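# Press blue four-long brick onto brick 2's end stud

## Task

Seat the blue brick that is four studs long firmly on top of brick 2, one layer higher. One end of the blue brick must sit on the stud at brick 2's end, and the remainder must stick out over the plate, matching how brick 5 sits in the reference shape picture. Do not disturb the bricks already on the plate. At the finish, no part of either arm may be in contact with any brick or other loose object.

## Robot and tools

Robot: two arms, left_arm and right_arm, each with a two-finger gripper. Scene frame: origin at table-top height, midway between the nominal bases; +z up, +x out over the table, left_arm on the +y side (arm names do not match image sides). Calibrated bases in the scene frame: left_arm at (+0.012, +0.284, 0) m, quat_wxyz (+1.000, 0, 0, -0.016); right_arm at (+0.028, -0.325, 0) m, quat_wxyz (+0.999, 0, 0, -0.032). Both bases have +z up. Every hand pose, hand target and wrist-camera pose is expressed in that arm's own base frame; fixed cameras and the table use the scene frame.

Gripper axes: fingers point along the gripper's +z and open and close along its y. end_effector_position is the point between the finger pads, roughly 1 cm back from the tips.

Row layout (used by execute_actions and move): one flat list of 16 numbers covering both arms, always all 16 even if one arm is idle: left_arm x, y, z (metres), qw, qx, qy, qz (unit quaternion, w first), opening; then the same eight for right_arm. Position and quaternion are absolute targets (poses) in that arm's base frame. Opening runs from -1 (closed) to +1 (fully open, 0.093 m); it is a command level, not an offset. To keep an arm still, resend its last reported pose and its current opening each call; sending 0 for opening is a real command. To hold orientation, repeat the same target quaternion rather than copying the drifting reported one.

execute_actions(actions, cameras): actions is a list of actions; each action is a list of up to 15 rows, one per 1/30 s control step, the last row held to fill 15 steps. An empty list just returns state and images. An action is rejected for both arms if any target lies more than 0.6 m from that gripper's current position along any of the gripper's own axes; the first action is checked against the last reported state. cameras selects images: omitted, null or ["all"] gives all; [] gives none; an unknown name invalidates the call. Camera names: cam_head_left, cam_head_right, cam_left_wrist, cam_right_wrist (each 672x504).

move(target, speed, blend, opening_speed, blocking, cameras): drives each gripper in a straight line from its current Hand target to the pose in target. target is one 16-number row or a list of up to 15 rows (waypoints). speed is m/s, 0.002 to 2.9, default 0.25 (rotation capped at twice that in rad/s), one value or one per waypoint. blend is a corner-rounding radius in metres for lists (default 0). opening_speed (0.2 or more, per second on the -1..+1 scale) ramps finger changes. blocking=false returns after about 0.5 s while motion continues; a new move replaces a running one. Paths do not avoid obstacles or the other arm; faster moves lag, stray and hit harder, and targets set past a contact push harder. Avoid routing a path near an arm's own base, which can flip its shoulder posture. Total move time is capped at 10 s. The result adds a move: line giving the ending (done, off_target, moving, held, fault) and any limits (paced = pose clipped, held = steps withheld). done means at rest within 10 mm and 2 degrees; neither done nor off_target tells you about contact.

wait(seconds): 0 to 10 s, arms hold their last command; a running move continues. stop(): brakes a running move. zoom_image(camera, region): region [x0, y0, x1, y1] in pixels, at most 504x504, of that camera's latest image. show_instructions(): shows the reference image(s), e.g. the shape picture. read_manual(section): licence texts only. finished_scene(scene): ends the current scene, irreversibly; pass this scene's number.

Controller behaviour: each step, commanded orientation is clipped to within 40 degrees of the measured one; position is favoured if both cannot be met. After an action each arm heads for its Hand target, which may fall short, so send the remainder next. Friction and weight can leave the hand low, short or tilted, especially far out; small moves may not happen or may go sideways. Check position and orientation after each move and correct tilt.

Results: end_effector_position, end_effector_quat_wxyz, Hand target, Tool commands, Joint positions (last entry is finger opening in metres, floored at zero), Joint velocities ("within noise" means at rest), Joint torques (include arm weight; joints 1 to 3 wrap at ±28 N m), grip_measured, and for execute_actions some per-step positions. Reported poses can be off by a few centimetres. MOTOR HOT appears at 75 °C; at 90 °C that arm folds and idles for the rest of the scene. Heat builds from holding loads, stretched reach or pushing at unreachable targets.

Gripping: grip_measured uses the opening scale. Pads meet near -0.94; each millimetre of object width adds about 0.0208. To grip a rigid brick firmly, command about 0.24 below the reading for its width; to release, command well above that reading. Keep sending the closing value to hold. Stepping far below in one go causes a brief hard squeeze.

Avoid: dropping the brick or releasing it while moving, fast impacts, very hard pressing, arm-to-arm contact (including closing one gripper on the other), knocking plate bricks, and anything leaving the table. Occasional external nudges may shift loose parts. Finish with both grippers clear of every loose object.

Each tool is called by a JSON object that holds its "method" and its "body", one argument or row to a line.

Reference images:

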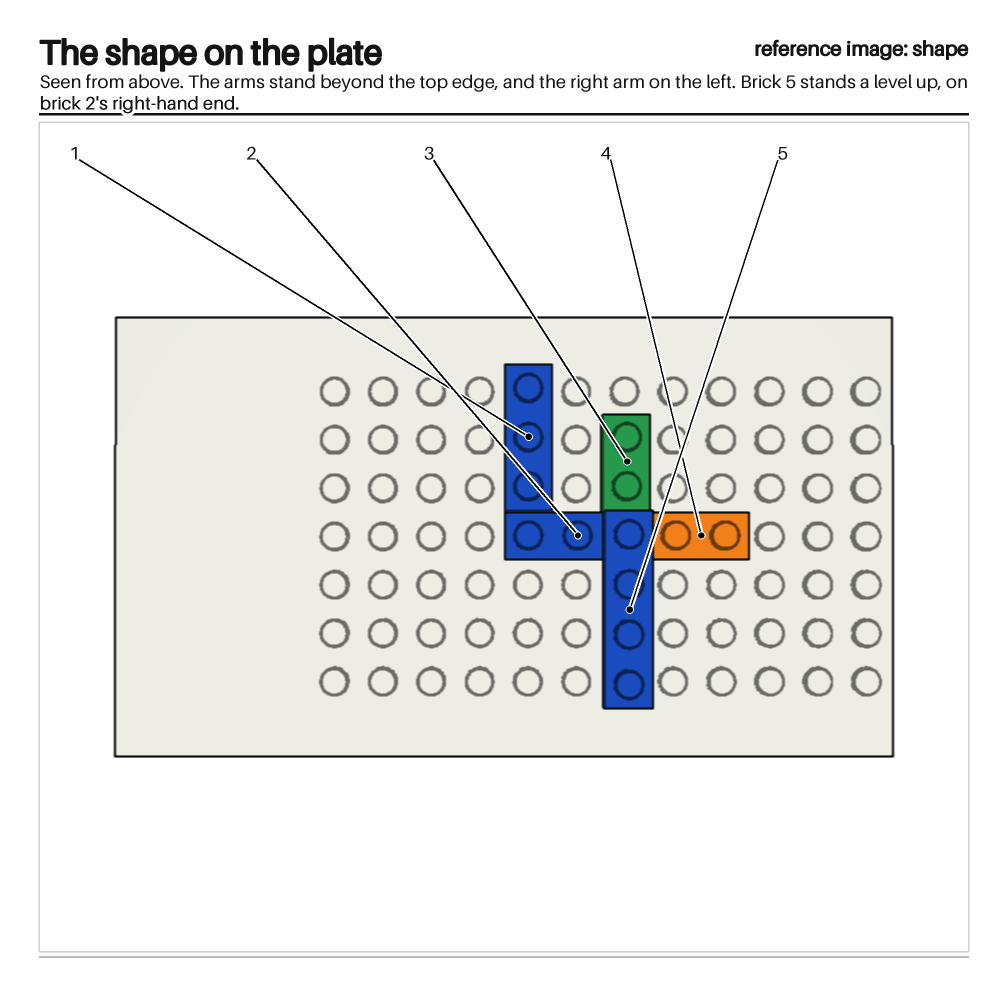

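## Session

{"method": "execute_actions", "body": {
  "actions": []
}}

Scene clock: 0.00 s.
left_arm: end_effector_position=(+0.3837, +0.0011, +0.0649) grip_measured=+1.000 end_effector_quat_wxyz=(+0.525, +0.008, +0.851, -0.019) | right_arm: end_effector_position=(+0.3898, -0.0193, +0.0770) grip_measured=+1.000 end_effector_quat_wxyz=(+0.542, +0.018, +0.840, +0.023)
Joint positions: left_arm=[0.034 1.566 0.386 0.714 0.071 0.008 0.093] | right_arm=[-0.095 1.559 0.401 0.73 -0.106 0.016 0.093]
Joint velocities: within noise
Joint torques (N m): no reading
Heat: left arm: 37 °C; right arm: 39 °C.
Hand target: left_arm +0.3878, +0.0013, +0.0729; +0.535, +0.008, +0.845, -0.019 | right_arm +0.3915, -0.0194, +0.0804; +0.545, +0.018, +0.838, +0.023
Tool commands: left_gripper/opening=+1.0 right_gripper/opening=+1.0

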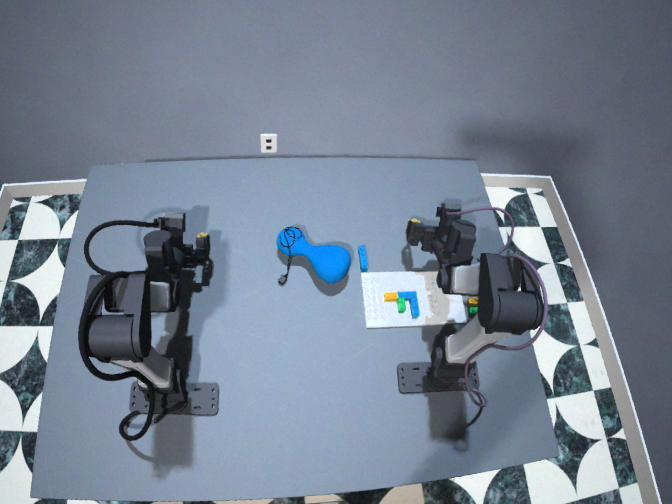

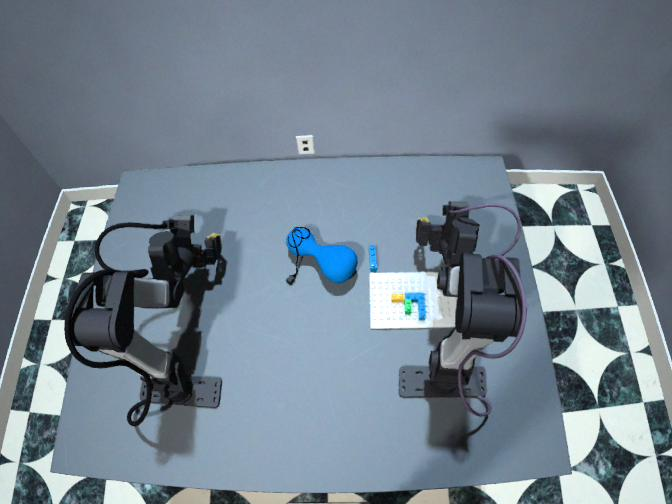

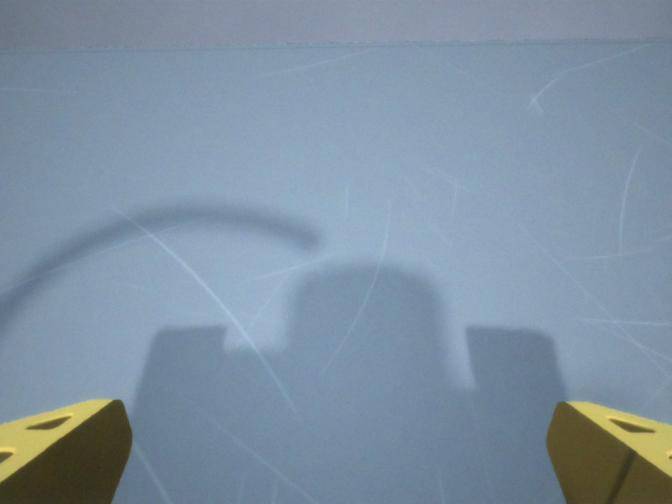

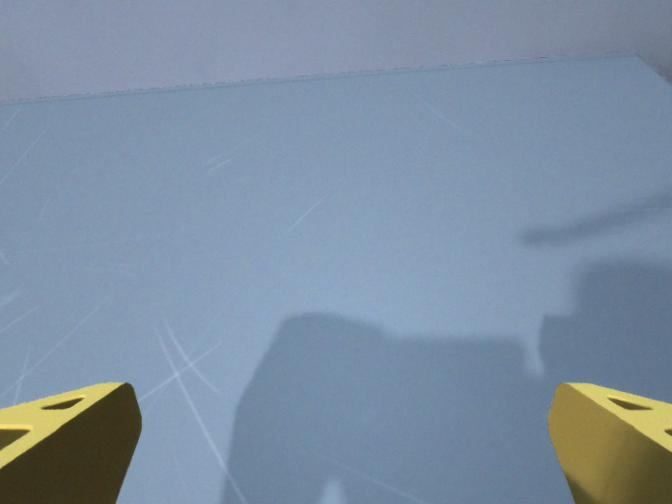

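{"method": "zoom_image", "body": {
  "camera": "cam_head_right",
  "region": [350, 230, 450, 340]
}}

{"method": "zoom_image", "body": {
  "camera": "cam_head_left",
  "region": [340, 230, 500, 340]
}}

Scaled by 4.582 from the camera's 672x504 image, which has a finer 960x720 frame.

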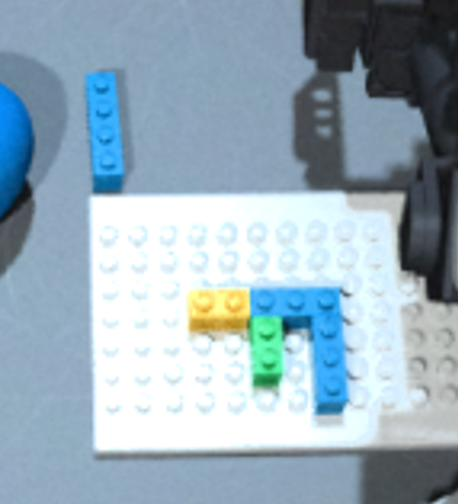

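Scaled by 3.150 from the camera's 672x504 image, which has a finer 960x720 frame.

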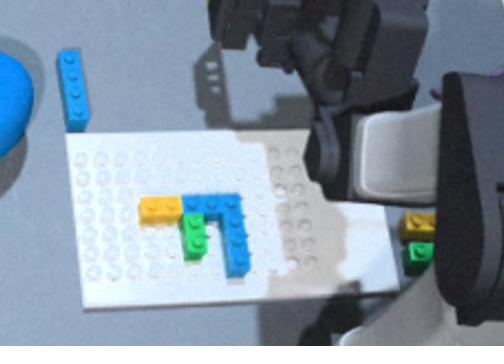

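{"method": "move", "body": {
  "target": [0.3878, 0.0013, 0.0729, 0.535, 0.008, 0.845, -0.019, 1.0, 0.33, 0.145, 0.2, 0, -0.032, 0.9995, 0, 0.0],
  "speed": 0.3
}}

Scene clock: 114.90 s.
left_arm: end_effector_position=(+0.3837, +0.0011, +0.0649) grip_measured=+1.000 end_effector_quat_wxyz=(+0.525, +0.008, +0.851, -0.019) | right_arm: end_effector_position=(+0.3293, +0.1420, +0.1986) grip_measured=+0.002 end_effector_quat_wxyz=(+0.033, -0.036, +0.999, +0.006)
Joint positions: left_arm=[0.034 1.566 0.386 0.714 0.071 0.008 0.093] | right_arm=[0.414 1.887 1.953 -1.57 0.014 0.341 0.045]
Joint velocities: within noise
Joint torques (N m): left_arm=[0.51 -6.39 6.31 2.23 0.04 0.1] | right_arm=[0.31 -7.47 8.58 0.41 -0.11 0.06]
Heat: left arm: 41 °C; right arm: 42 °C.
Hand target: left_arm +0.3877, +0.0013, +0.0728; +0.535, +0.008, +0.845, -0.019 | right_arm +0.3299, +0.1449, +0.1996; +0.028, -0.032, +0.999, +0.011
Off the commanded pose: left_arm 0.009 m, 1 deg | right_arm 0.003 m, 4 deg.
joint sent to its limit (right arm) — joint 4 (wrist pitch), lower limit. The joint targets are off in orientation, not in position.
move: off_target (right_arm)
camera_calibration:
cam_right_wrist: T_world_to_cam=[[0.0601258, -0.998177, -0.00534171, 0.124969], [-0.918902, -0.0574392, 0.390282, 0.267666], [-0.389877, -0.0185575, -0.92068, 0.402108], [0, 0, 0, 1]] pos_world=[0.395218, 0.147577, 0.266415]

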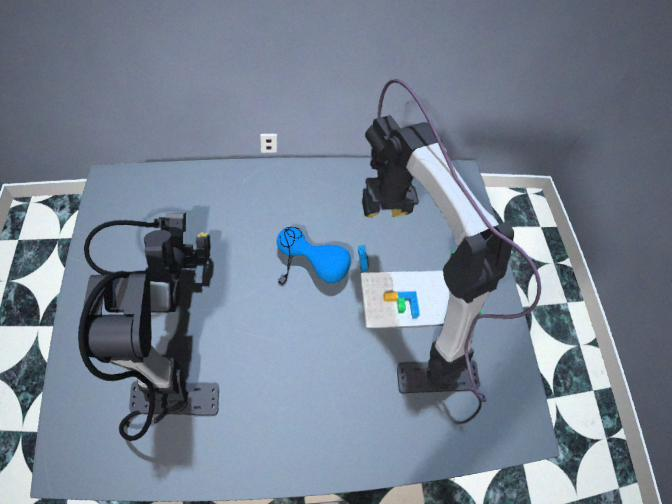

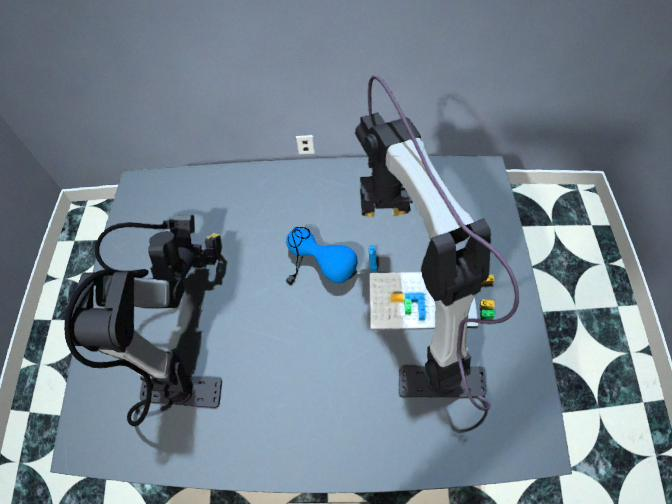

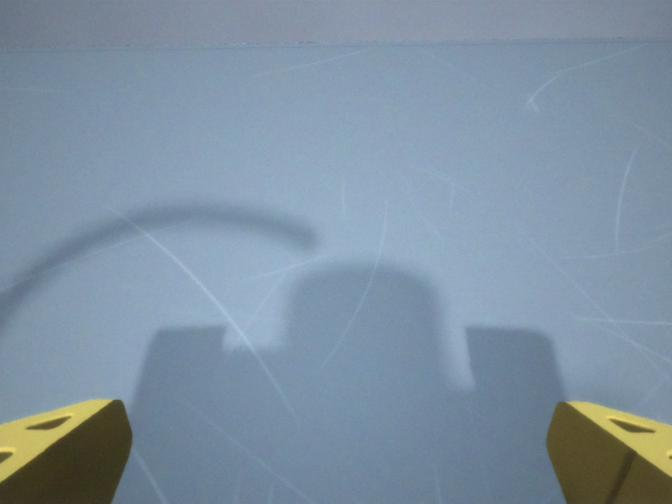

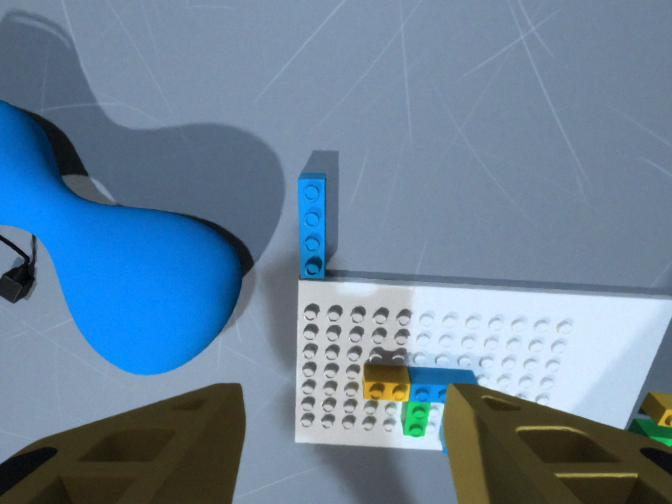

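{"method": "zoom_image", "body": {
  "camera": "cam_right_wrist",
  "region": [260, 130, 500, 310]
}}

{"method": "zoom_image", "body": {
  "camera": "cam_right_wrist",
  "region": [280, 290, 500, 455]
}}

Scaled by 2.100 from the camera's 672x504 image, which has a finer 960x720 frame.

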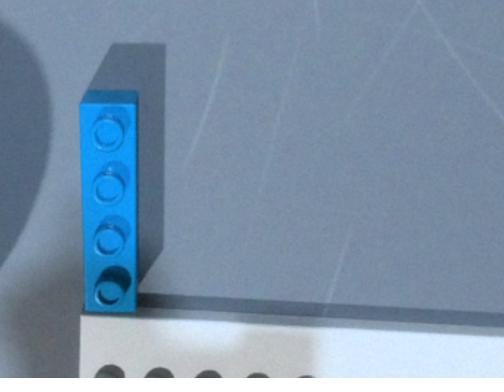

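Scaled by 2.291 from the camera's 672x504 image, which has a finer 960x720 frame.

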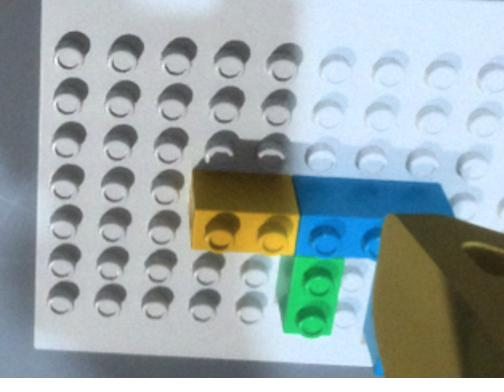

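{"method": "move", "body": {
  "target": [0.3878, 0.0013, 0.0729, 0.535, 0.008, 0.845, -0.019, 1.0, 0.307, 0.157, 0.10, 0, -0.022, 0.99976, 0, -0.46],
  "speed": 0.2,
  "cameras": ["cam_head_right","cam_right_wrist"]
}}

Scene clock: 217.47 s.
left_arm: end_effector_position=(+0.3837, +0.0011, +0.0649) grip_measured=+1.000 end_effector_quat_wxyz=(+0.525, +0.008, +0.851, -0.019) | right_arm: end_effector_position=(+0.3073, +0.1541, +0.0941) grip_measured=-0.458 end_effector_quat_wxyz=(-0.014, -0.025, +1.000, -0.012)
Joint positions: left_arm=[0.034 1.566 0.386 0.714 0.071 0.008 0.093] | right_arm=[0.47 1.885 1.533 -1.253 0.01 0.42 0.023]
Joint velocities: within noise
Joint torques (N m): left_arm=[0.51 -6.39 6.31 2.23 0.04 0.1] | right_arm=[0.31 -12.1 4.86 0.45 -0.04 0.11]
Heat: left arm: 41 °C; right arm: 46 °C.
Hand target: left_arm +0.3877, +0.0013, +0.0728; +0.535, +0.008, +0.845, -0.019 | right_arm +0.3071, +0.1570, +0.1001; +0.000, -0.022, +1.000, +0.000
Off the commanded pose: left_arm 0.009 m, 1 deg | right_arm 0.007 m, 2 deg.
move: done
camera_calibration:
cam_right_wrist: T_world_to_cam=[[0.038698, -0.99885, 0.0282962, 0.141242], [-0.879684, -0.0206219, 0.475111, 0.263287], [-0.473981, -0.0432775, -0.879471, 0.32334], [0, 0, 0, 1]] pos_world=[0.3794, 0.160503, 0.155281]
Images, in order (width x height): cam_head_right 672x504, cam_right_wrist 672x504.

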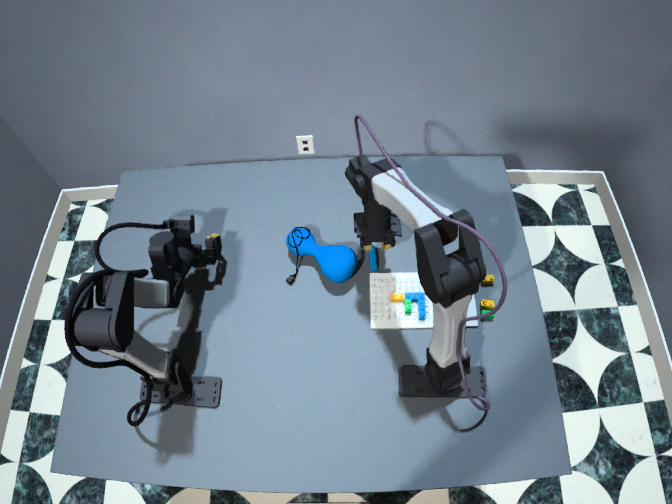

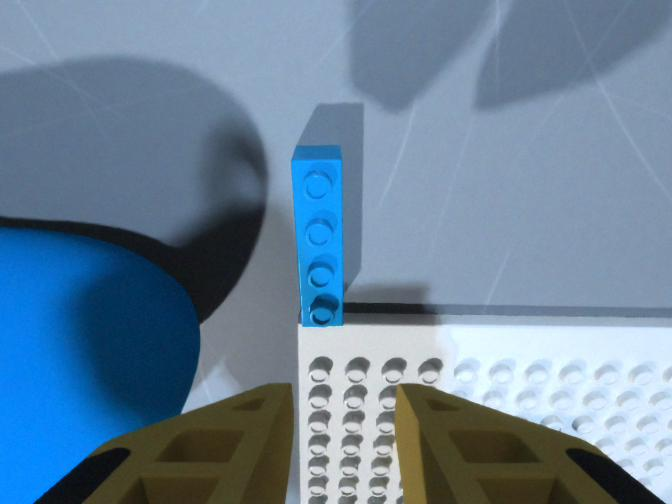

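{"method": "move", "body": {
  "target": [0.3878, 0.0013, 0.0729, 0.535, 0.008, 0.845, -0.019, 1.0, 0.3077, 0.162, 0.061, 0.014, -0.018, 0.9997, 0.012, -0.46],
  "speed": 0.1,
  "cameras": ["cam_right_wrist"]
}}

Scene clock: 255.60 s.
left_arm: end_effector_position=(+0.3837, +0.0011, +0.0649) grip_measured=+1.000 end_effector_quat_wxyz=(+0.525, +0.008, +0.851, -0.019) | right_arm: end_effector_position=(+0.3077, +0.1581, +0.0569) grip_measured=-0.458 end_effector_quat_wxyz=(+0.003, -0.020, +1.000, +0.000)
Joint positions: left_arm=[0.034 1.566 0.386 0.714 0.071 0.008 0.093] | right_arm=[0.476 1.882 1.379 -1.062 0.003 0.435 0.023]
Joint velocities: within noise
Joint torques (N m): left_arm=[0.51 -6.39 6.31 2.23 0.04 0.1] | right_arm=[0.29 -11.26 4.94 0.63 -0.04 0.06]
Heat: left arm: 41 °C; right arm: 44 °C.
Hand target: left_arm +0.3877, +0.0013, +0.0728; +0.535, +0.008, +0.845, -0.019 | right_arm +0.3077, +0.1620, +0.0610; +0.014, -0.018, +1.000, +0.012
Off the commanded pose: left_arm 0.009 m, 1 deg | right_arm 0.006 m, 2 deg.
move: done
camera_calibration:
cam_right_wrist: T_world_to_cam=[[0.0285487, -0.999582, 0.00451138, 0.150893], [-0.895166, -0.0235576, 0.445109, 0.288339], [-0.444817, -0.0167457, -0.895465, 0.278693], [0, 0, 0, 1]] pos_world=[0.377771, 0.162289, 0.120537]
Images, in order (width x height): cam_right_wrist 672x504.

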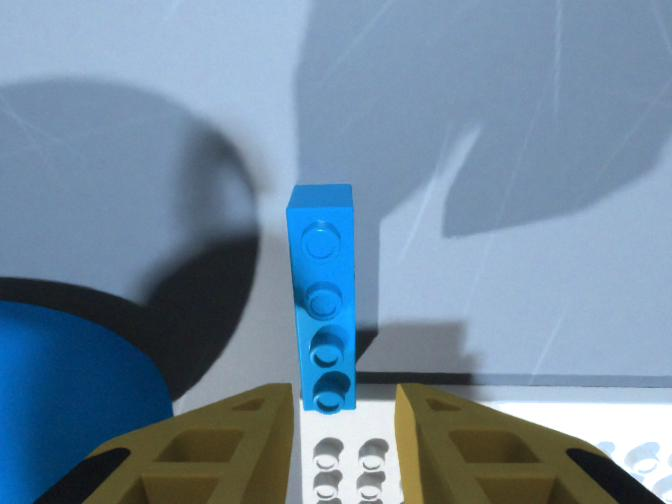

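{"method": "zoom_image", "body": {
  "camera": "cam_right_wrist",
  "region": [100, 250, 500, 500]
}}

Scaled by 1.260 from the camera's 672x504 image, which has a finer 960x720 frame.

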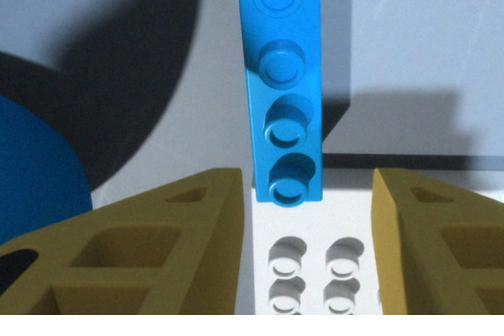

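{"method": "move", "body": {
  "target": [
    [0.3878, 0.0013, 0.0729, 0.535, 0.008, 0.845, -0.019, 1.0, 0.322, 0.1665, 0.061, 0.011, -0.021, 0.9997, 0.012, -0.50],
    [0.3878, 0.0013, 0.0729, 0.535, 0.008, 0.845, -0.019, 1.0, 0.322, 0.1665, 0.030, 0.011, -0.021, 0.9997, 0.012, -0.50]
  ],
  "speed": 0.08,
  "cameras": ["cam_right_wrist","cam_head_right"]
}}

Scene clock: 302.03 s.
left_arm: end_effector_position=(+0.3837, +0.0011, +0.0649) grip_measured=+1.000 end_effector_quat_wxyz=(+0.525, +0.008, +0.851, -0.019) | right_arm: end_effector_position=(+0.3218, +0.1658, +0.0375) grip_measured=-0.498 end_effector_quat_wxyz=(+0.015, -0.020, +1.000, +0.008)
Joint positions: left_arm=[0.034 1.566 0.386 0.714 0.071 0.008 0.093] | right_arm=[0.476 1.937 1.373 -0.973 0 0.435 0.021]
Joint velocities: within noise
Joint torques (N m): left_arm=[0.53 -6.39 6.31 2.23 0.04 0.1] | right_arm=[0.01 -8.1 5.33 0.65 -0.03 -0.1]
Heat: left arm: 41 °C; right arm: 44 °C.
Hand target: left_arm +0.3877, +0.0013, +0.0728; +0.535, +0.008, +0.845, -0.019 | right_arm +0.3219, +0.1665, +0.0302; +0.011, -0.021, +1.000, +0.012
Off the commanded pose: left_arm 0.009 m, 1 deg | right_arm 0.007 m, 1 deg.
move: done
camera_calibration:
cam_right_wrist: T_world_to_cam=[[0.0286251, -0.99954, -0.0100612, 0.158813], [-0.905554, -0.0301929, 0.423156, 0.314986], [-0.423265, -0.00300191, -0.906001, 0.258899], [0, 0, 0, 1]] pos_world=[0.390274, 0.169027, 0.102873]
Images, in order (width x height): cam_head_right 672x504, cam_right_wrist 672x504.

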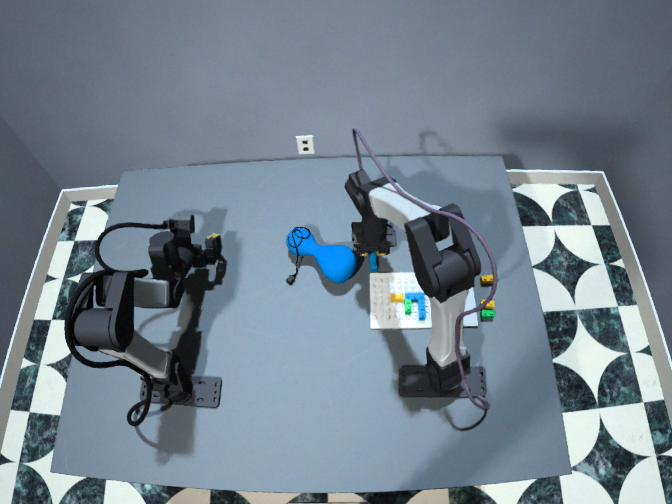

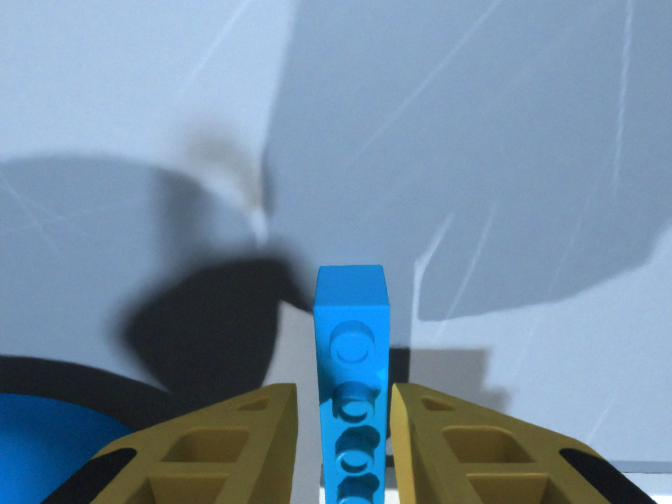

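{"method": "move", "body": {
  "target": [
    [0.3878, 0.0013, 0.0729, 0.535, 0.008, 0.845, -0.019, 1.0, 0.322, 0.1655, 0.052, 0.009, -0.023, 0.9997, 0.010, -0.44]
  ],
  "speed": 0.06,
  "cameras": ["cam_right_wrist"]
}}

Scene clock: 310.93 s.
left_arm: end_effector_position=(+0.3837, +0.0011, +0.0649) grip_measured=+1.000 end_effector_quat_wxyz=(+0.525, +0.008, +0.851, -0.019) | right_arm: end_effector_position=(+0.3166, +0.1632, +0.0424) grip_measured=-0.442 end_effector_quat_wxyz=(+0.001, -0.022, +1.000, +0.001)
Joint positions: left_arm=[0.034 1.566 0.386 0.714 0.071 0.008 0.093] | right_arm=[0.476 1.937 1.395 -1.025 0 0.431 0.024]
Joint velocities: within noise
Joint torques (N m): left_arm=[0.51 -6.39 6.31 2.23 0.04 0.1] | right_arm=[-0.21 -10.36 8.73 0.27 -0.06 -0.1]
Heat: left arm: 41 °C; right arm: 43 °C.
Hand target: left_arm +0.3877, +0.0013, +0.0728; +0.535, +0.008, +0.845, -0.019 | right_arm +0.3218, +0.1654, +0.0519; +0.009, -0.023, +1.000, +0.010
Off the commanded pose: left_arm 0.009 m, 1 deg | right_arm 0.011 m, 1 deg.
move: off_target (right_arm)
camera_calibration:
cam_right_wrist: T_world_to_cam=[[0.0327574, -0.999459, 0.00297805, 0.15451], [-0.89336, -0.0279437, 0.448472, 0.302848], [-0.448147, -0.0173513, -0.893792, 0.270881], [0, 0, 0, 1]] pos_world=[0.386885, 0.167589, 0.105832]
Images, in order (width x height): cam_right_wrist 672x504.

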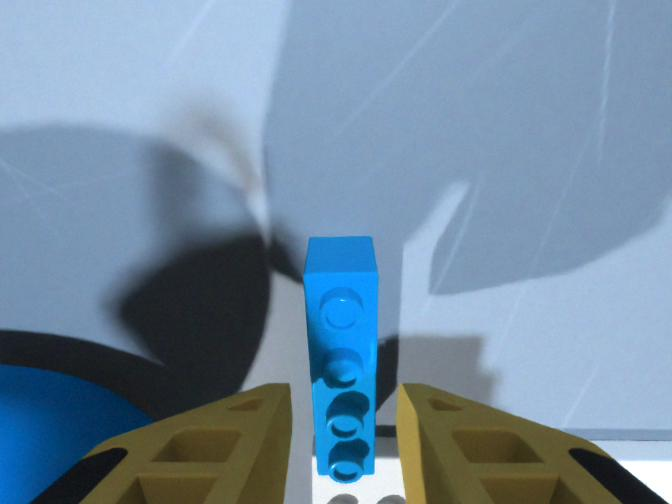

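{"method": "move", "body": {
  "target": [
    [0.3878, 0.0013, 0.0729, 0.535, 0.008, 0.845, -0.019, 1.0, 0.3185, 0.1648, 0.026, 0.010, -0.023, 0.9997, 0.010, -0.45]
  ],
  "speed": 0.06,
  "cameras": ["cam_right_wrist"]
}}

Scene clock: 317.87 s.
left_arm: end_effector_position=(+0.3837, +0.0011, +0.0649) grip_measured=+1.000 end_effector_quat_wxyz=(+0.525, +0.008, +0.851, -0.019) | right_arm: end_effector_position=(+0.3185, +0.1642, +0.0319) grip_measured=-0.448 end_effector_quat_wxyz=(+0.012, -0.022, +1.000, +0.006)
Joint positions: left_arm=[0.034 1.566 0.386 0.714 0.071 0.008 0.093] | right_arm=[0.476 1.937 1.35 -0.957 0 0.431 0.024]
Joint velocities: within noise
Joint torques (N m): left_arm=[0.53 -6.41 6.31 2.23 0.04 0.1] | right_arm=[-0.05 -8.46 4.94 0.6 -0.03 -0.09]
Heat: left arm: 41 °C; right arm: 42 °C.
Hand target: left_arm +0.3877, +0.0013, +0.0728; +0.535, +0.008, +0.845, -0.019 | right_arm +0.3184, +0.1648, +0.0261; +0.010, -0.023, +1.000, +0.010
Off the commanded pose: left_arm 0.009 m, 1 deg | right_arm 0.006 m, 1 deg.
move: done
camera_calibration:
cam_right_wrist: T_world_to_cam=[[0.0331222, -0.999426, -0.00714133, 0.15571], [-0.902608, -0.0329803, 0.429198, 0.313635], [-0.429187, -0.00777014, -0.903182, 0.255057], [0, 0, 0, 1]] pos_world=[0.387399, 0.167946, 0.0968637]
Images, in order (width x height): cam_right_wrist 672x504.

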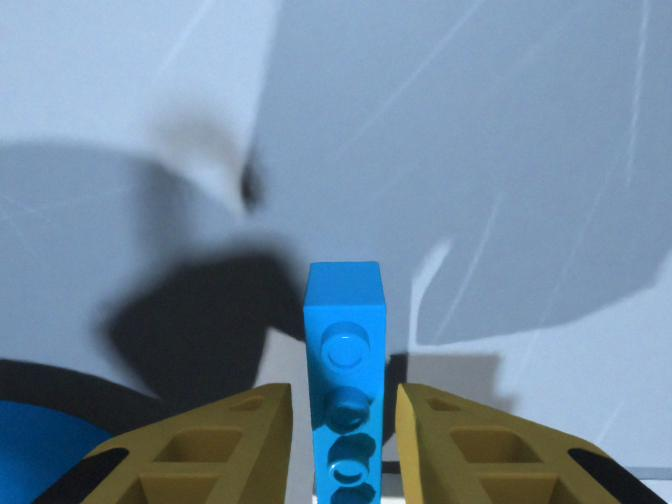

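{"method": "move", "body": {
  "target": [
    [0.3878, 0.0013, 0.0729, 0.535, 0.008, 0.845, -0.019, 1.0, 0.3185, 0.1645, 0.0195, 0.010, -0.023, 0.9997, 0.010, -0.45],
    [0.3878, 0.0013, 0.0729, 0.535, 0.008, 0.845, -0.019, 1.0, 0.3185, 0.1645, 0.0195, 0.010, -0.023, 0.9997, 0.010, -0.88]
  ],
  "speed": 0.05,
  "opening_speed": 0.4,
  "cameras": ["cam_right_wrist","cam_head_right"]
}}

Scene clock: 328.27 s.
left_arm: end_effector_position=(+0.3837, +0.0011, +0.0649) grip_measured=+1.000 end_effector_quat_wxyz=(+0.525, +0.008, +0.851, -0.019) | right_arm: end_effector_position=(+0.3194, +0.1647, +0.0285) grip_measured=-0.742 end_effector_quat_wxyz=(+0.016, -0.022, +1.000, +0.008)
Joint positions: left_arm=[0.034 1.566 0.386 0.714 0.071 0.008 0.093] | right_arm=[0.476 1.937 1.336 -0.933 0 0.431 0.01]
Joint velocities: within noise
Joint torques (N m): left_arm=[0.53 -6.41 6.32 2.23 0.04 0.1] | right_arm=[-0.18 -8.06 4.77 0.65 -0.04 -0.1]
Heat: left arm: 41 °C; right arm: 41 °C.
Hand target: left_arm +0.3877, +0.0013, +0.0728; +0.535, +0.008, +0.845, -0.019 | right_arm +0.3184, +0.1645, +0.0197; +0.010, -0.023, +1.000, +0.010
Off the commanded pose: left_arm 0.009 m, 1 deg | right_arm 0.009 m, 1 deg.
move: done
camera_calibration:
cam_right_wrist: T_world_to_cam=[[0.0332356, -0.999384, -0.0112473, 0.156195], [-0.906188, -0.0348792, 0.421434, 0.317606], [-0.421567, -0.00381445, -0.906789, 0.249417], [0, 0, 0, 1]] pos_world=[0.387765, 0.168128, 0.0940755]
Images, in order (width x height): cam_head_right 672x504, cam_right_wrist 672x504.

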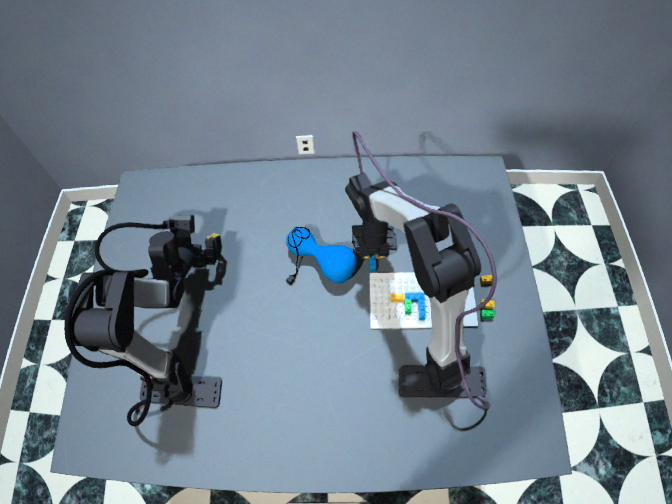

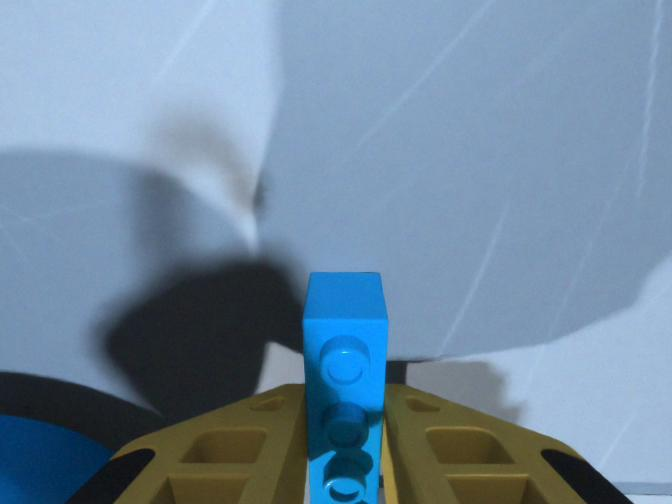

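{"method": "move", "body": {
  "target": [
    [0.3878, 0.0013, 0.0729, 0.535, 0.008, 0.845, -0.019, 1.0, 0.3195, 0.1645, 0.065, 0.010, -0.023, 0.9997, 0.010, -0.88],
    [0.3878, 0.0013, 0.0729, 0.535, 0.008, 0.845, -0.019, 1.0, 0.350, 0.075, 0.065, 0.010, -0.023, 0.9997, 0.010, -0.88],
    [0.3878, 0.0013, 0.0729, 0.535, 0.008, 0.845, -0.019, 1.0, 0.350, 0.075, 0.037, 0.010, -0.023, 0.9997, 0.010, -0.88]
  ],
  "speed": [0.1,0.15,0.08],
  "blend": [0.01,0.01,0],
  "cameras": ["cam_right_wrist","cam_head_right"]
}}

Scene clock: 349.17 s.
left_arm: end_effector_position=(+0.3837, +0.0011, +0.0649) grip_measured=+1.000 end_effector_quat_wxyz=(+0.525, +0.008, +0.851, -0.019) | right_arm: end_effector_position=(+0.3498, +0.0726, +0.0423) grip_measured=-0.754 end_effector_quat_wxyz=(+0.010, -0.019, +1.000, +0.004)
Joint positions: left_arm=[0.034 1.566 0.386 0.714 0.071 0.008 0.093] | right_arm=[0.203 1.925 1.378 -1.001 -0.004 0.165 0.009]
Joint velocities: within noise
Joint torques (N m): left_arm=[0.51 -6.39 6.31 2.23 0.04 0.1] | right_arm=[0.31 -8.69 5.15 0.62 -0.11 -0.1]
Heat: left arm: 41 °C; right arm: 40 °C.
Hand target: left_arm +0.3877, +0.0013, +0.0728; +0.535, +0.008, +0.845, -0.019 | right_arm +0.3499, +0.0750, +0.0371; +0.010, -0.023, +1.000, +0.010
Off the commanded pose: left_arm 0.009 m, 1 deg | right_arm 0.006 m, 1 deg.
move: done
camera_calibration:
cam_right_wrist: T_world_to_cam=[[0.0259198, -0.999661, -0.00248738, 0.0655352], [-0.901353, -0.0244467, 0.432394, 0.333294], [-0.432308, -0.00896556, -0.901682, 0.278268], [0, 0, 0, 1]] pos_world=[0.419015, 0.0761558, 0.106958]
Images, in order (width x height): cam_head_right 672x504, cam_right_wrist 672x504.

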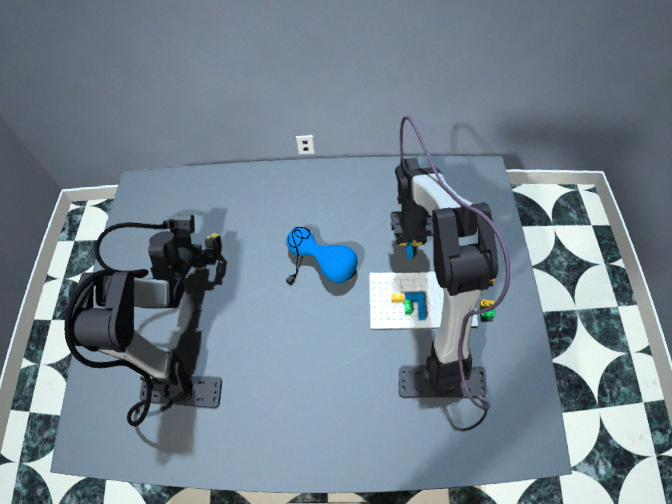

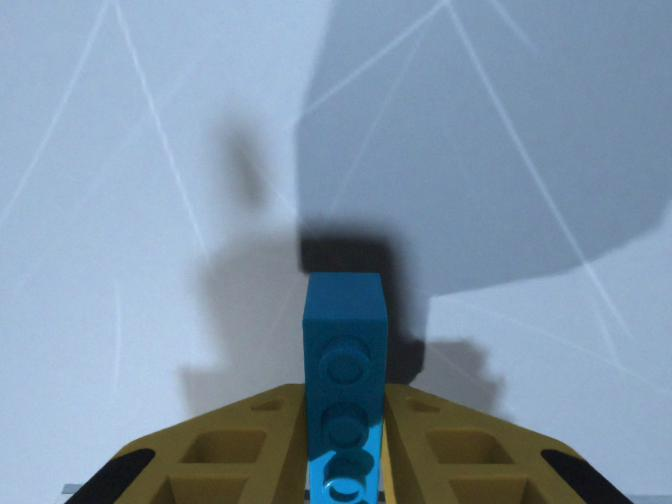

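{"method": "move", "body": {
  "target": [
    [0.3878, 0.0013, 0.0729, 0.535, 0.008, 0.845, -0.019, 1.0, 0.351, 0.0752, 0.022, 0.010, -0.023, 0.9997, 0.010, -0.88]
  ],
  "speed": 0.04,
  "cameras": ["cam_right_wrist"]
}}

Scene clock: 361.40 s.
left_arm: end_effector_position=(+0.3837, +0.0011, +0.0649) grip_measured=+1.000 end_effector_quat_wxyz=(+0.525, +0.008, +0.851, -0.019) | right_arm: end_effector_position=(+0.3515, +0.0730, +0.0301) grip_measured=-0.754 end_effector_quat_wxyz=(+0.014, -0.019, +1.000, +0.004)
Joint positions: left_arm=[0.034 1.566 0.386 0.714 0.071 0.008 0.093] | right_arm=[0.203 1.94 1.346 -0.948 -0.004 0.165 0.009]
Joint velocities: within noise
Joint torques (N m): left_arm=[0.53 -6.39 6.31 2.23 0.04 0.1] | right_arm=[0.06 -7.98 5.09 0.65 -0.1 -0.11]
Heat: left arm: 41 °C; right arm: 40 °C.
Hand target: left_arm +0.3877, +0.0013, +0.0728; +0.535, +0.008, +0.845, -0.019 | right_arm +0.3507, +0.0752, +0.0221; +0.010, -0.023, +1.000, +0.010
Off the commanded pose: left_arm 0.009 m, 1 deg | right_arm 0.008 m, 1 deg.
move: done
camera_calibration:
cam_right_wrist: T_world_to_cam=[[0.0263262, -0.999646, -0.00388563, 0.065731], [-0.904549, -0.0254761, 0.425607, 0.341479], [-0.425555, -0.00768987, -0.9049, 0.265608], [0, 0, 0, 1]] pos_world=[0.420185, 0.0764498, 0.0952682]
Images, in order (width x height): cam_right_wrist 672x504.

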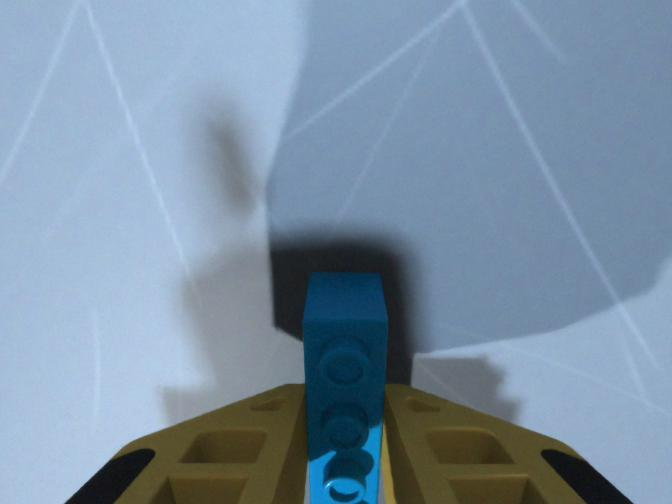

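{"method": "move", "body": {
  "target": [
    [0.3878, 0.0013, 0.0729, 0.535, 0.008, 0.845, -0.019, 1.0, 0.351, 0.0752, 0.016, 0.010, -0.023, 0.9997, 0.010, -0.88]
  ],
  "speed": 0.03,
  "cameras": ["cam_right_wrist"]
}}

Scene clock: 366.73 s.
left_arm: end_effector_position=(+0.3837, +0.0011, +0.0649) grip_measured=+1.000 end_effector_quat_wxyz=(+0.525, +0.008, +0.851, -0.019) | right_arm: end_effector_position=(+0.3521, +0.0731, +0.0280) grip_measured=-0.754 end_effector_quat_wxyz=(+0.016, -0.019, +1.000, +0.005)
Joint positions: left_arm=[0.034 1.566 0.386 0.714 0.071 0.008 0.093] | right_arm=[0.203 1.941 1.339 -0.935 -0.004 0.165 0.009]
Joint velocities: within noise
Joint torques (N m): left_arm=[0.51 -6.41 6.32 2.23 0.04 0.1] | right_arm=[0.18 -7.21 4.53 0.72 -0.09 -0.04]
Heat: left arm: 41 °C; right arm: 41 °C.
Hand target: left_arm +0.3877, +0.0013, +0.0728; +0.535, +0.008, +0.845, -0.019 | right_arm +0.3506, +0.0751, +0.0162; +0.010, -0.023, +1.000, +0.010
Off the commanded pose: left_arm 0.009 m, 1 deg | right_arm 0.012 m, 1 deg.
move: off_target (right_arm)
camera_calibration:
cam_right_wrist: T_world_to_cam=[[0.0262985, -0.999643, -0.00462054, 0.0657938], [-0.906447, -0.0257951, 0.421531, 0.343658], [-0.4215, -0.00689733, -0.906802, 0.262607], [0, 0, 0, 1]] pos_world=[0.420466, 0.0764463, 0.0935741]
Images, in order (width x height): cam_right_wrist 672x504.

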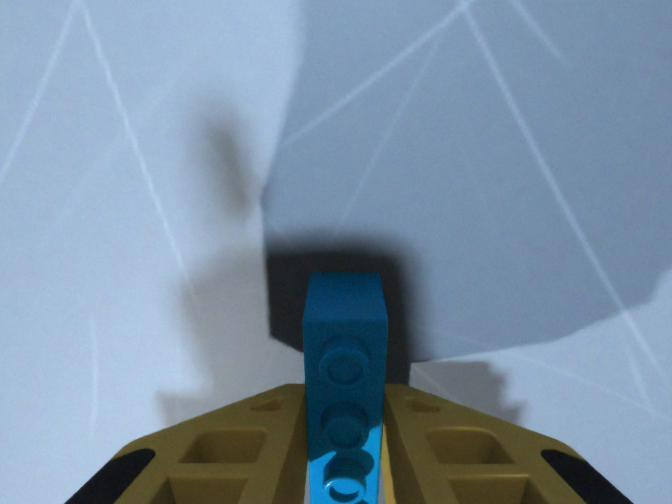

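{"method": "move", "body": {
  "target": [
    [0.3878, 0.0013, 0.0729, 0.535, 0.008, 0.845, -0.019, 1.0, 0.3515, 0.0752, 0.019, 0.008, -0.021, 0.9997, 0.006, -0.40],
    [0.3878, 0.0013, 0.0729, 0.535, 0.008, 0.845, -0.019, 1.0, 0.329, 0.0735, 0.026, 0.0, -0.021, 0.9997, 0.004, -0.40],
    [0.3878, 0.0013, 0.0729, 0.535, 0.008, 0.845, -0.019, 1.0, 0.329, 0.0735, 0.022, 0.0, -0.021, 0.9997, 0.004, -0.40]
  ],
  "speed": 0.05,
  "opening_speed": 0.6,
  "cameras": ["cam_right_wrist"]
}}

Scene clock: 382.17 s.
left_arm: end_effector_position=(+0.3837, +0.0011, +0.0649) grip_measured=+1.000 end_effector_quat_wxyz=(+0.525, +0.008, +0.851, -0.019) | right_arm: end_effector_position=(+0.3299, +0.0713, +0.0165) grip_measured=-0.402 end_effector_quat_wxyz=(-0.011, -0.023, +1.000, +0.000)
Joint positions: left_arm=[0.034 1.566 0.386 0.714 0.071 0.008 0.093] | right_arm=[0.211 1.926 1.269 -0.935 -0.004 0.165 0.026]
Joint velocities: within noise
Joint torques (N m): left_arm=[0.53 -6.41 6.31 2.23 0.04 0.1] | right_arm=[0.54 -11.63 4.51 0.42 -0.02 0.06]
Heat: left arm: 41 °C; right arm: 41 °C.
Hand target: left_arm +0.3877, +0.0013, +0.0728; +0.535, +0.008, +0.845, -0.019 | right_arm +0.3290, +0.0735, +0.0219; +0.000, -0.021, +1.000, +0.004
Off the commanded pose: left_arm 0.009 m, 1 deg | right_arm 0.006 m, 1 deg.
move: done
camera_calibration:
cam_right_wrist: T_world_to_cam=[[0.0339838, -0.99941, 0.00497095, 0.0618208], [-0.882447, -0.0276709, 0.469597, 0.319705], [-0.469182, -0.0203453, -0.882867, 0.259085], [0, 0, 0, 1]] pos_world=[0.40158, 0.075902, 0.0782977]
Images, in order (width x height): cam_right_wrist 672x504.

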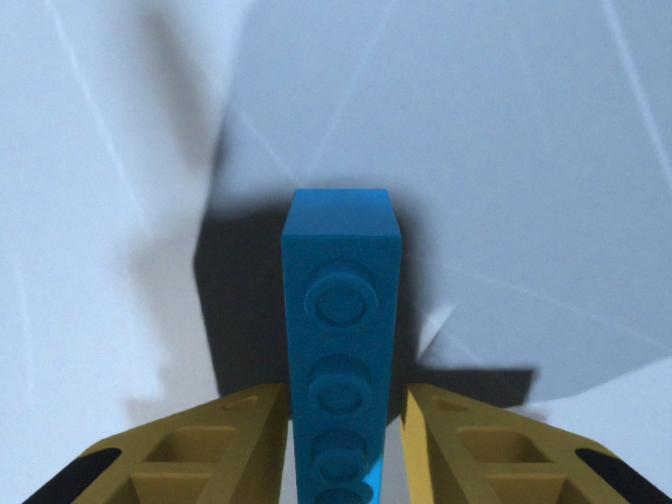

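{"method": "move", "body": {
  "target": [
    [0.3878, 0.0013, 0.0729, 0.535, 0.008, 0.845, -0.019, 1.0, 0.329, 0.0745, 0.032, 0.011, -0.020, 0.9997, 0.004, -0.40],
    [0.3878, 0.0013, 0.0729, 0.535, 0.008, 0.845, -0.019, 1.0, 0.329, 0.0745, 0.032, 0.011, -0.020, 0.9997, 0.004, -0.90]
  ],
  "speed": 0.05,
  "opening_speed": 0.5,
  "cameras": ["cam_right_wrist"]
}}

Scene clock: 393.17 s.
left_arm: end_effector_position=(+0.3837, +0.0011, +0.0649) grip_measured=+1.000 end_effector_quat_wxyz=(+0.525, +0.008, +0.851, -0.019) | right_arm: end_effector_position=(+0.3321, +0.0735, +0.0258) grip_measured=-0.739 end_effector_quat_wxyz=(+0.004, -0.022, +1.000, +0.003)
Joint positions: left_arm=[0.034 1.566 0.386 0.714 0.071 0.008 0.093] | right_arm=[0.216 1.897 1.269 -0.935 -0.004 0.173 0.01]
Joint velocities: within noise
Joint torques (N m): left_arm=[0.53 -6.41 6.31 2.23 0.04 0.1] | right_arm=[0.49 -11.99 4.56 0.39 0.01 0.06]
Heat: left arm: 41 °C; right arm: 41 °C.
Hand target: left_arm +0.3877, +0.0013, +0.0728; +0.535, +0.008, +0.845, -0.019 | right_arm +0.3290, +0.0745, +0.0318; +0.011, -0.020, +1.000, +0.004
Off the commanded pose: left_arm 0.009 m, 1 deg | right_arm 0.007 m, 1 deg.
move: done
camera_calibration:
cam_right_wrist: T_world_to_cam=[[0.0316276, -0.9995, -0.000209257, 0.0648377], [-0.895466, -0.0284286, 0.444221, 0.322467], [-0.444004, -0.0138622, -0.895917, 0.259815], [0, 0, 0, 1]] pos_world=[0.402066, 0.0775742, 0.0895398]
Images, in order (width x height): cam_right_wrist 672x504.

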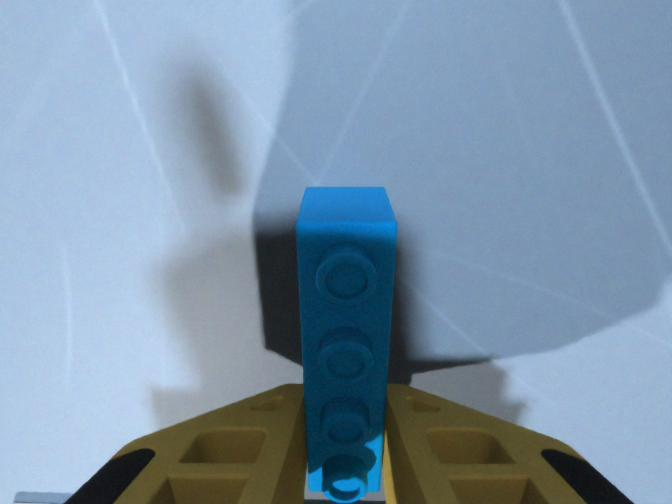

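{"method": "move", "body": {
  "target": [
    [0.3878, 0.0013, 0.0729, 0.535, 0.008, 0.845, -0.019, 1.0, 0.330, 0.0745, 0.07, 0.008, -0.02, 0.9997, 0.004, -0.90],
    [0.3878, 0.0013, 0.0729, 0.535, 0.008, 0.845, -0.019, 1.0, 0.260, 0.080, 0.115, 0.006, -0.017, 0.9997, 0.004, -0.90]
  ],
  "speed": 0.12,
  "blend": [0.015,0],
  "cameras": ["cam_right_wrist","cam_head_right"]
}}

{"method": "zoom_image", "body": {
  "camera": "cam_right_wrist",
  "region": [180, 300, 530, 504]
}}

Scene clock: 422.40 s.
left_arm: end_effector_position=(+0.3837, +0.0011, +0.0649) grip_measured=+1.000 end_effector_quat_wxyz=(+0.525, +0.008, +0.851, -0.019) | right_arm: end_effector_position=(+0.2676, +0.0811, +0.1137) grip_measured=-0.752 end_effector_quat_wxyz=(+0.011, -0.020, +1.000, +0.005)
Joint positions: left_arm=[0.034 1.566 0.386 0.714 0.071 0.008 0.093] | right_arm=[0.292 1.581 1.255 -1.222 -0.004 0.253 0.009]
Joint velocities: within noise
Joint torques (N m): left_arm=[0.53 -6.41 6.31 2.23 0.04 0.1] | right_arm=[0.29 -8.44 5.09 0.26 0.04 0.05]
Heat: left arm: 41 °C; right arm: 43 °C.
Hand target: left_arm +0.3877, +0.0013, +0.0728; +0.535, +0.008, +0.845, -0.019 | right_arm +0.2601, +0.0800, +0.1149; +0.006, -0.017, +1.000, +0.004
Off the commanded pose: left_arm 0.009 m, 1 deg | right_arm 0.008 m, 1 deg.
move: done
camera_calibration:
cam_right_wrist: T_world_to_cam=[[0.0278526, -0.999601, -0.00474937, 0.0760878], [-0.901785, -0.0271764, 0.43133, 0.228832], [-0.431287, -0.00773076, -0.902182, 0.306924], [0, 0, 0, 1]] pos_world=[0.33661, 0.084649, 0.17856]
Images, in order (width x height): cam_head_right 672x504, cam_right_wrist 672x504.

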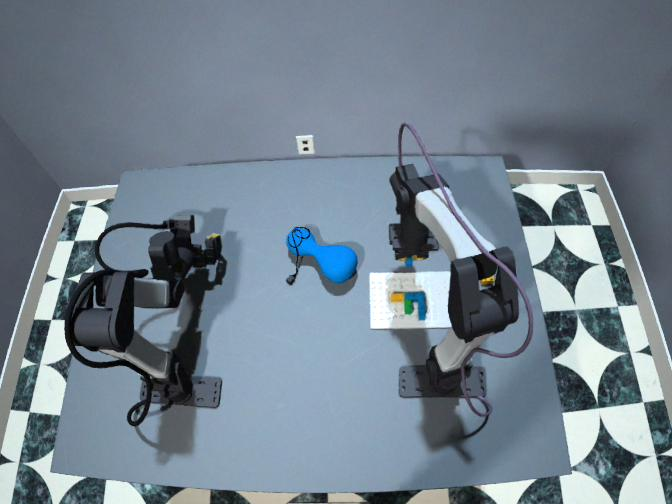

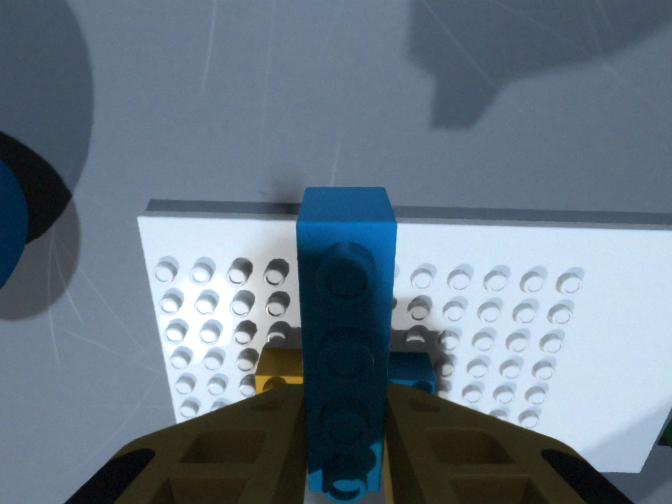

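Scaled by 1.440 from the camera's 672x504 image, which has a finer 960x720 frame.

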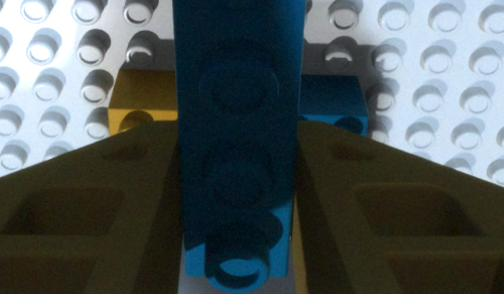

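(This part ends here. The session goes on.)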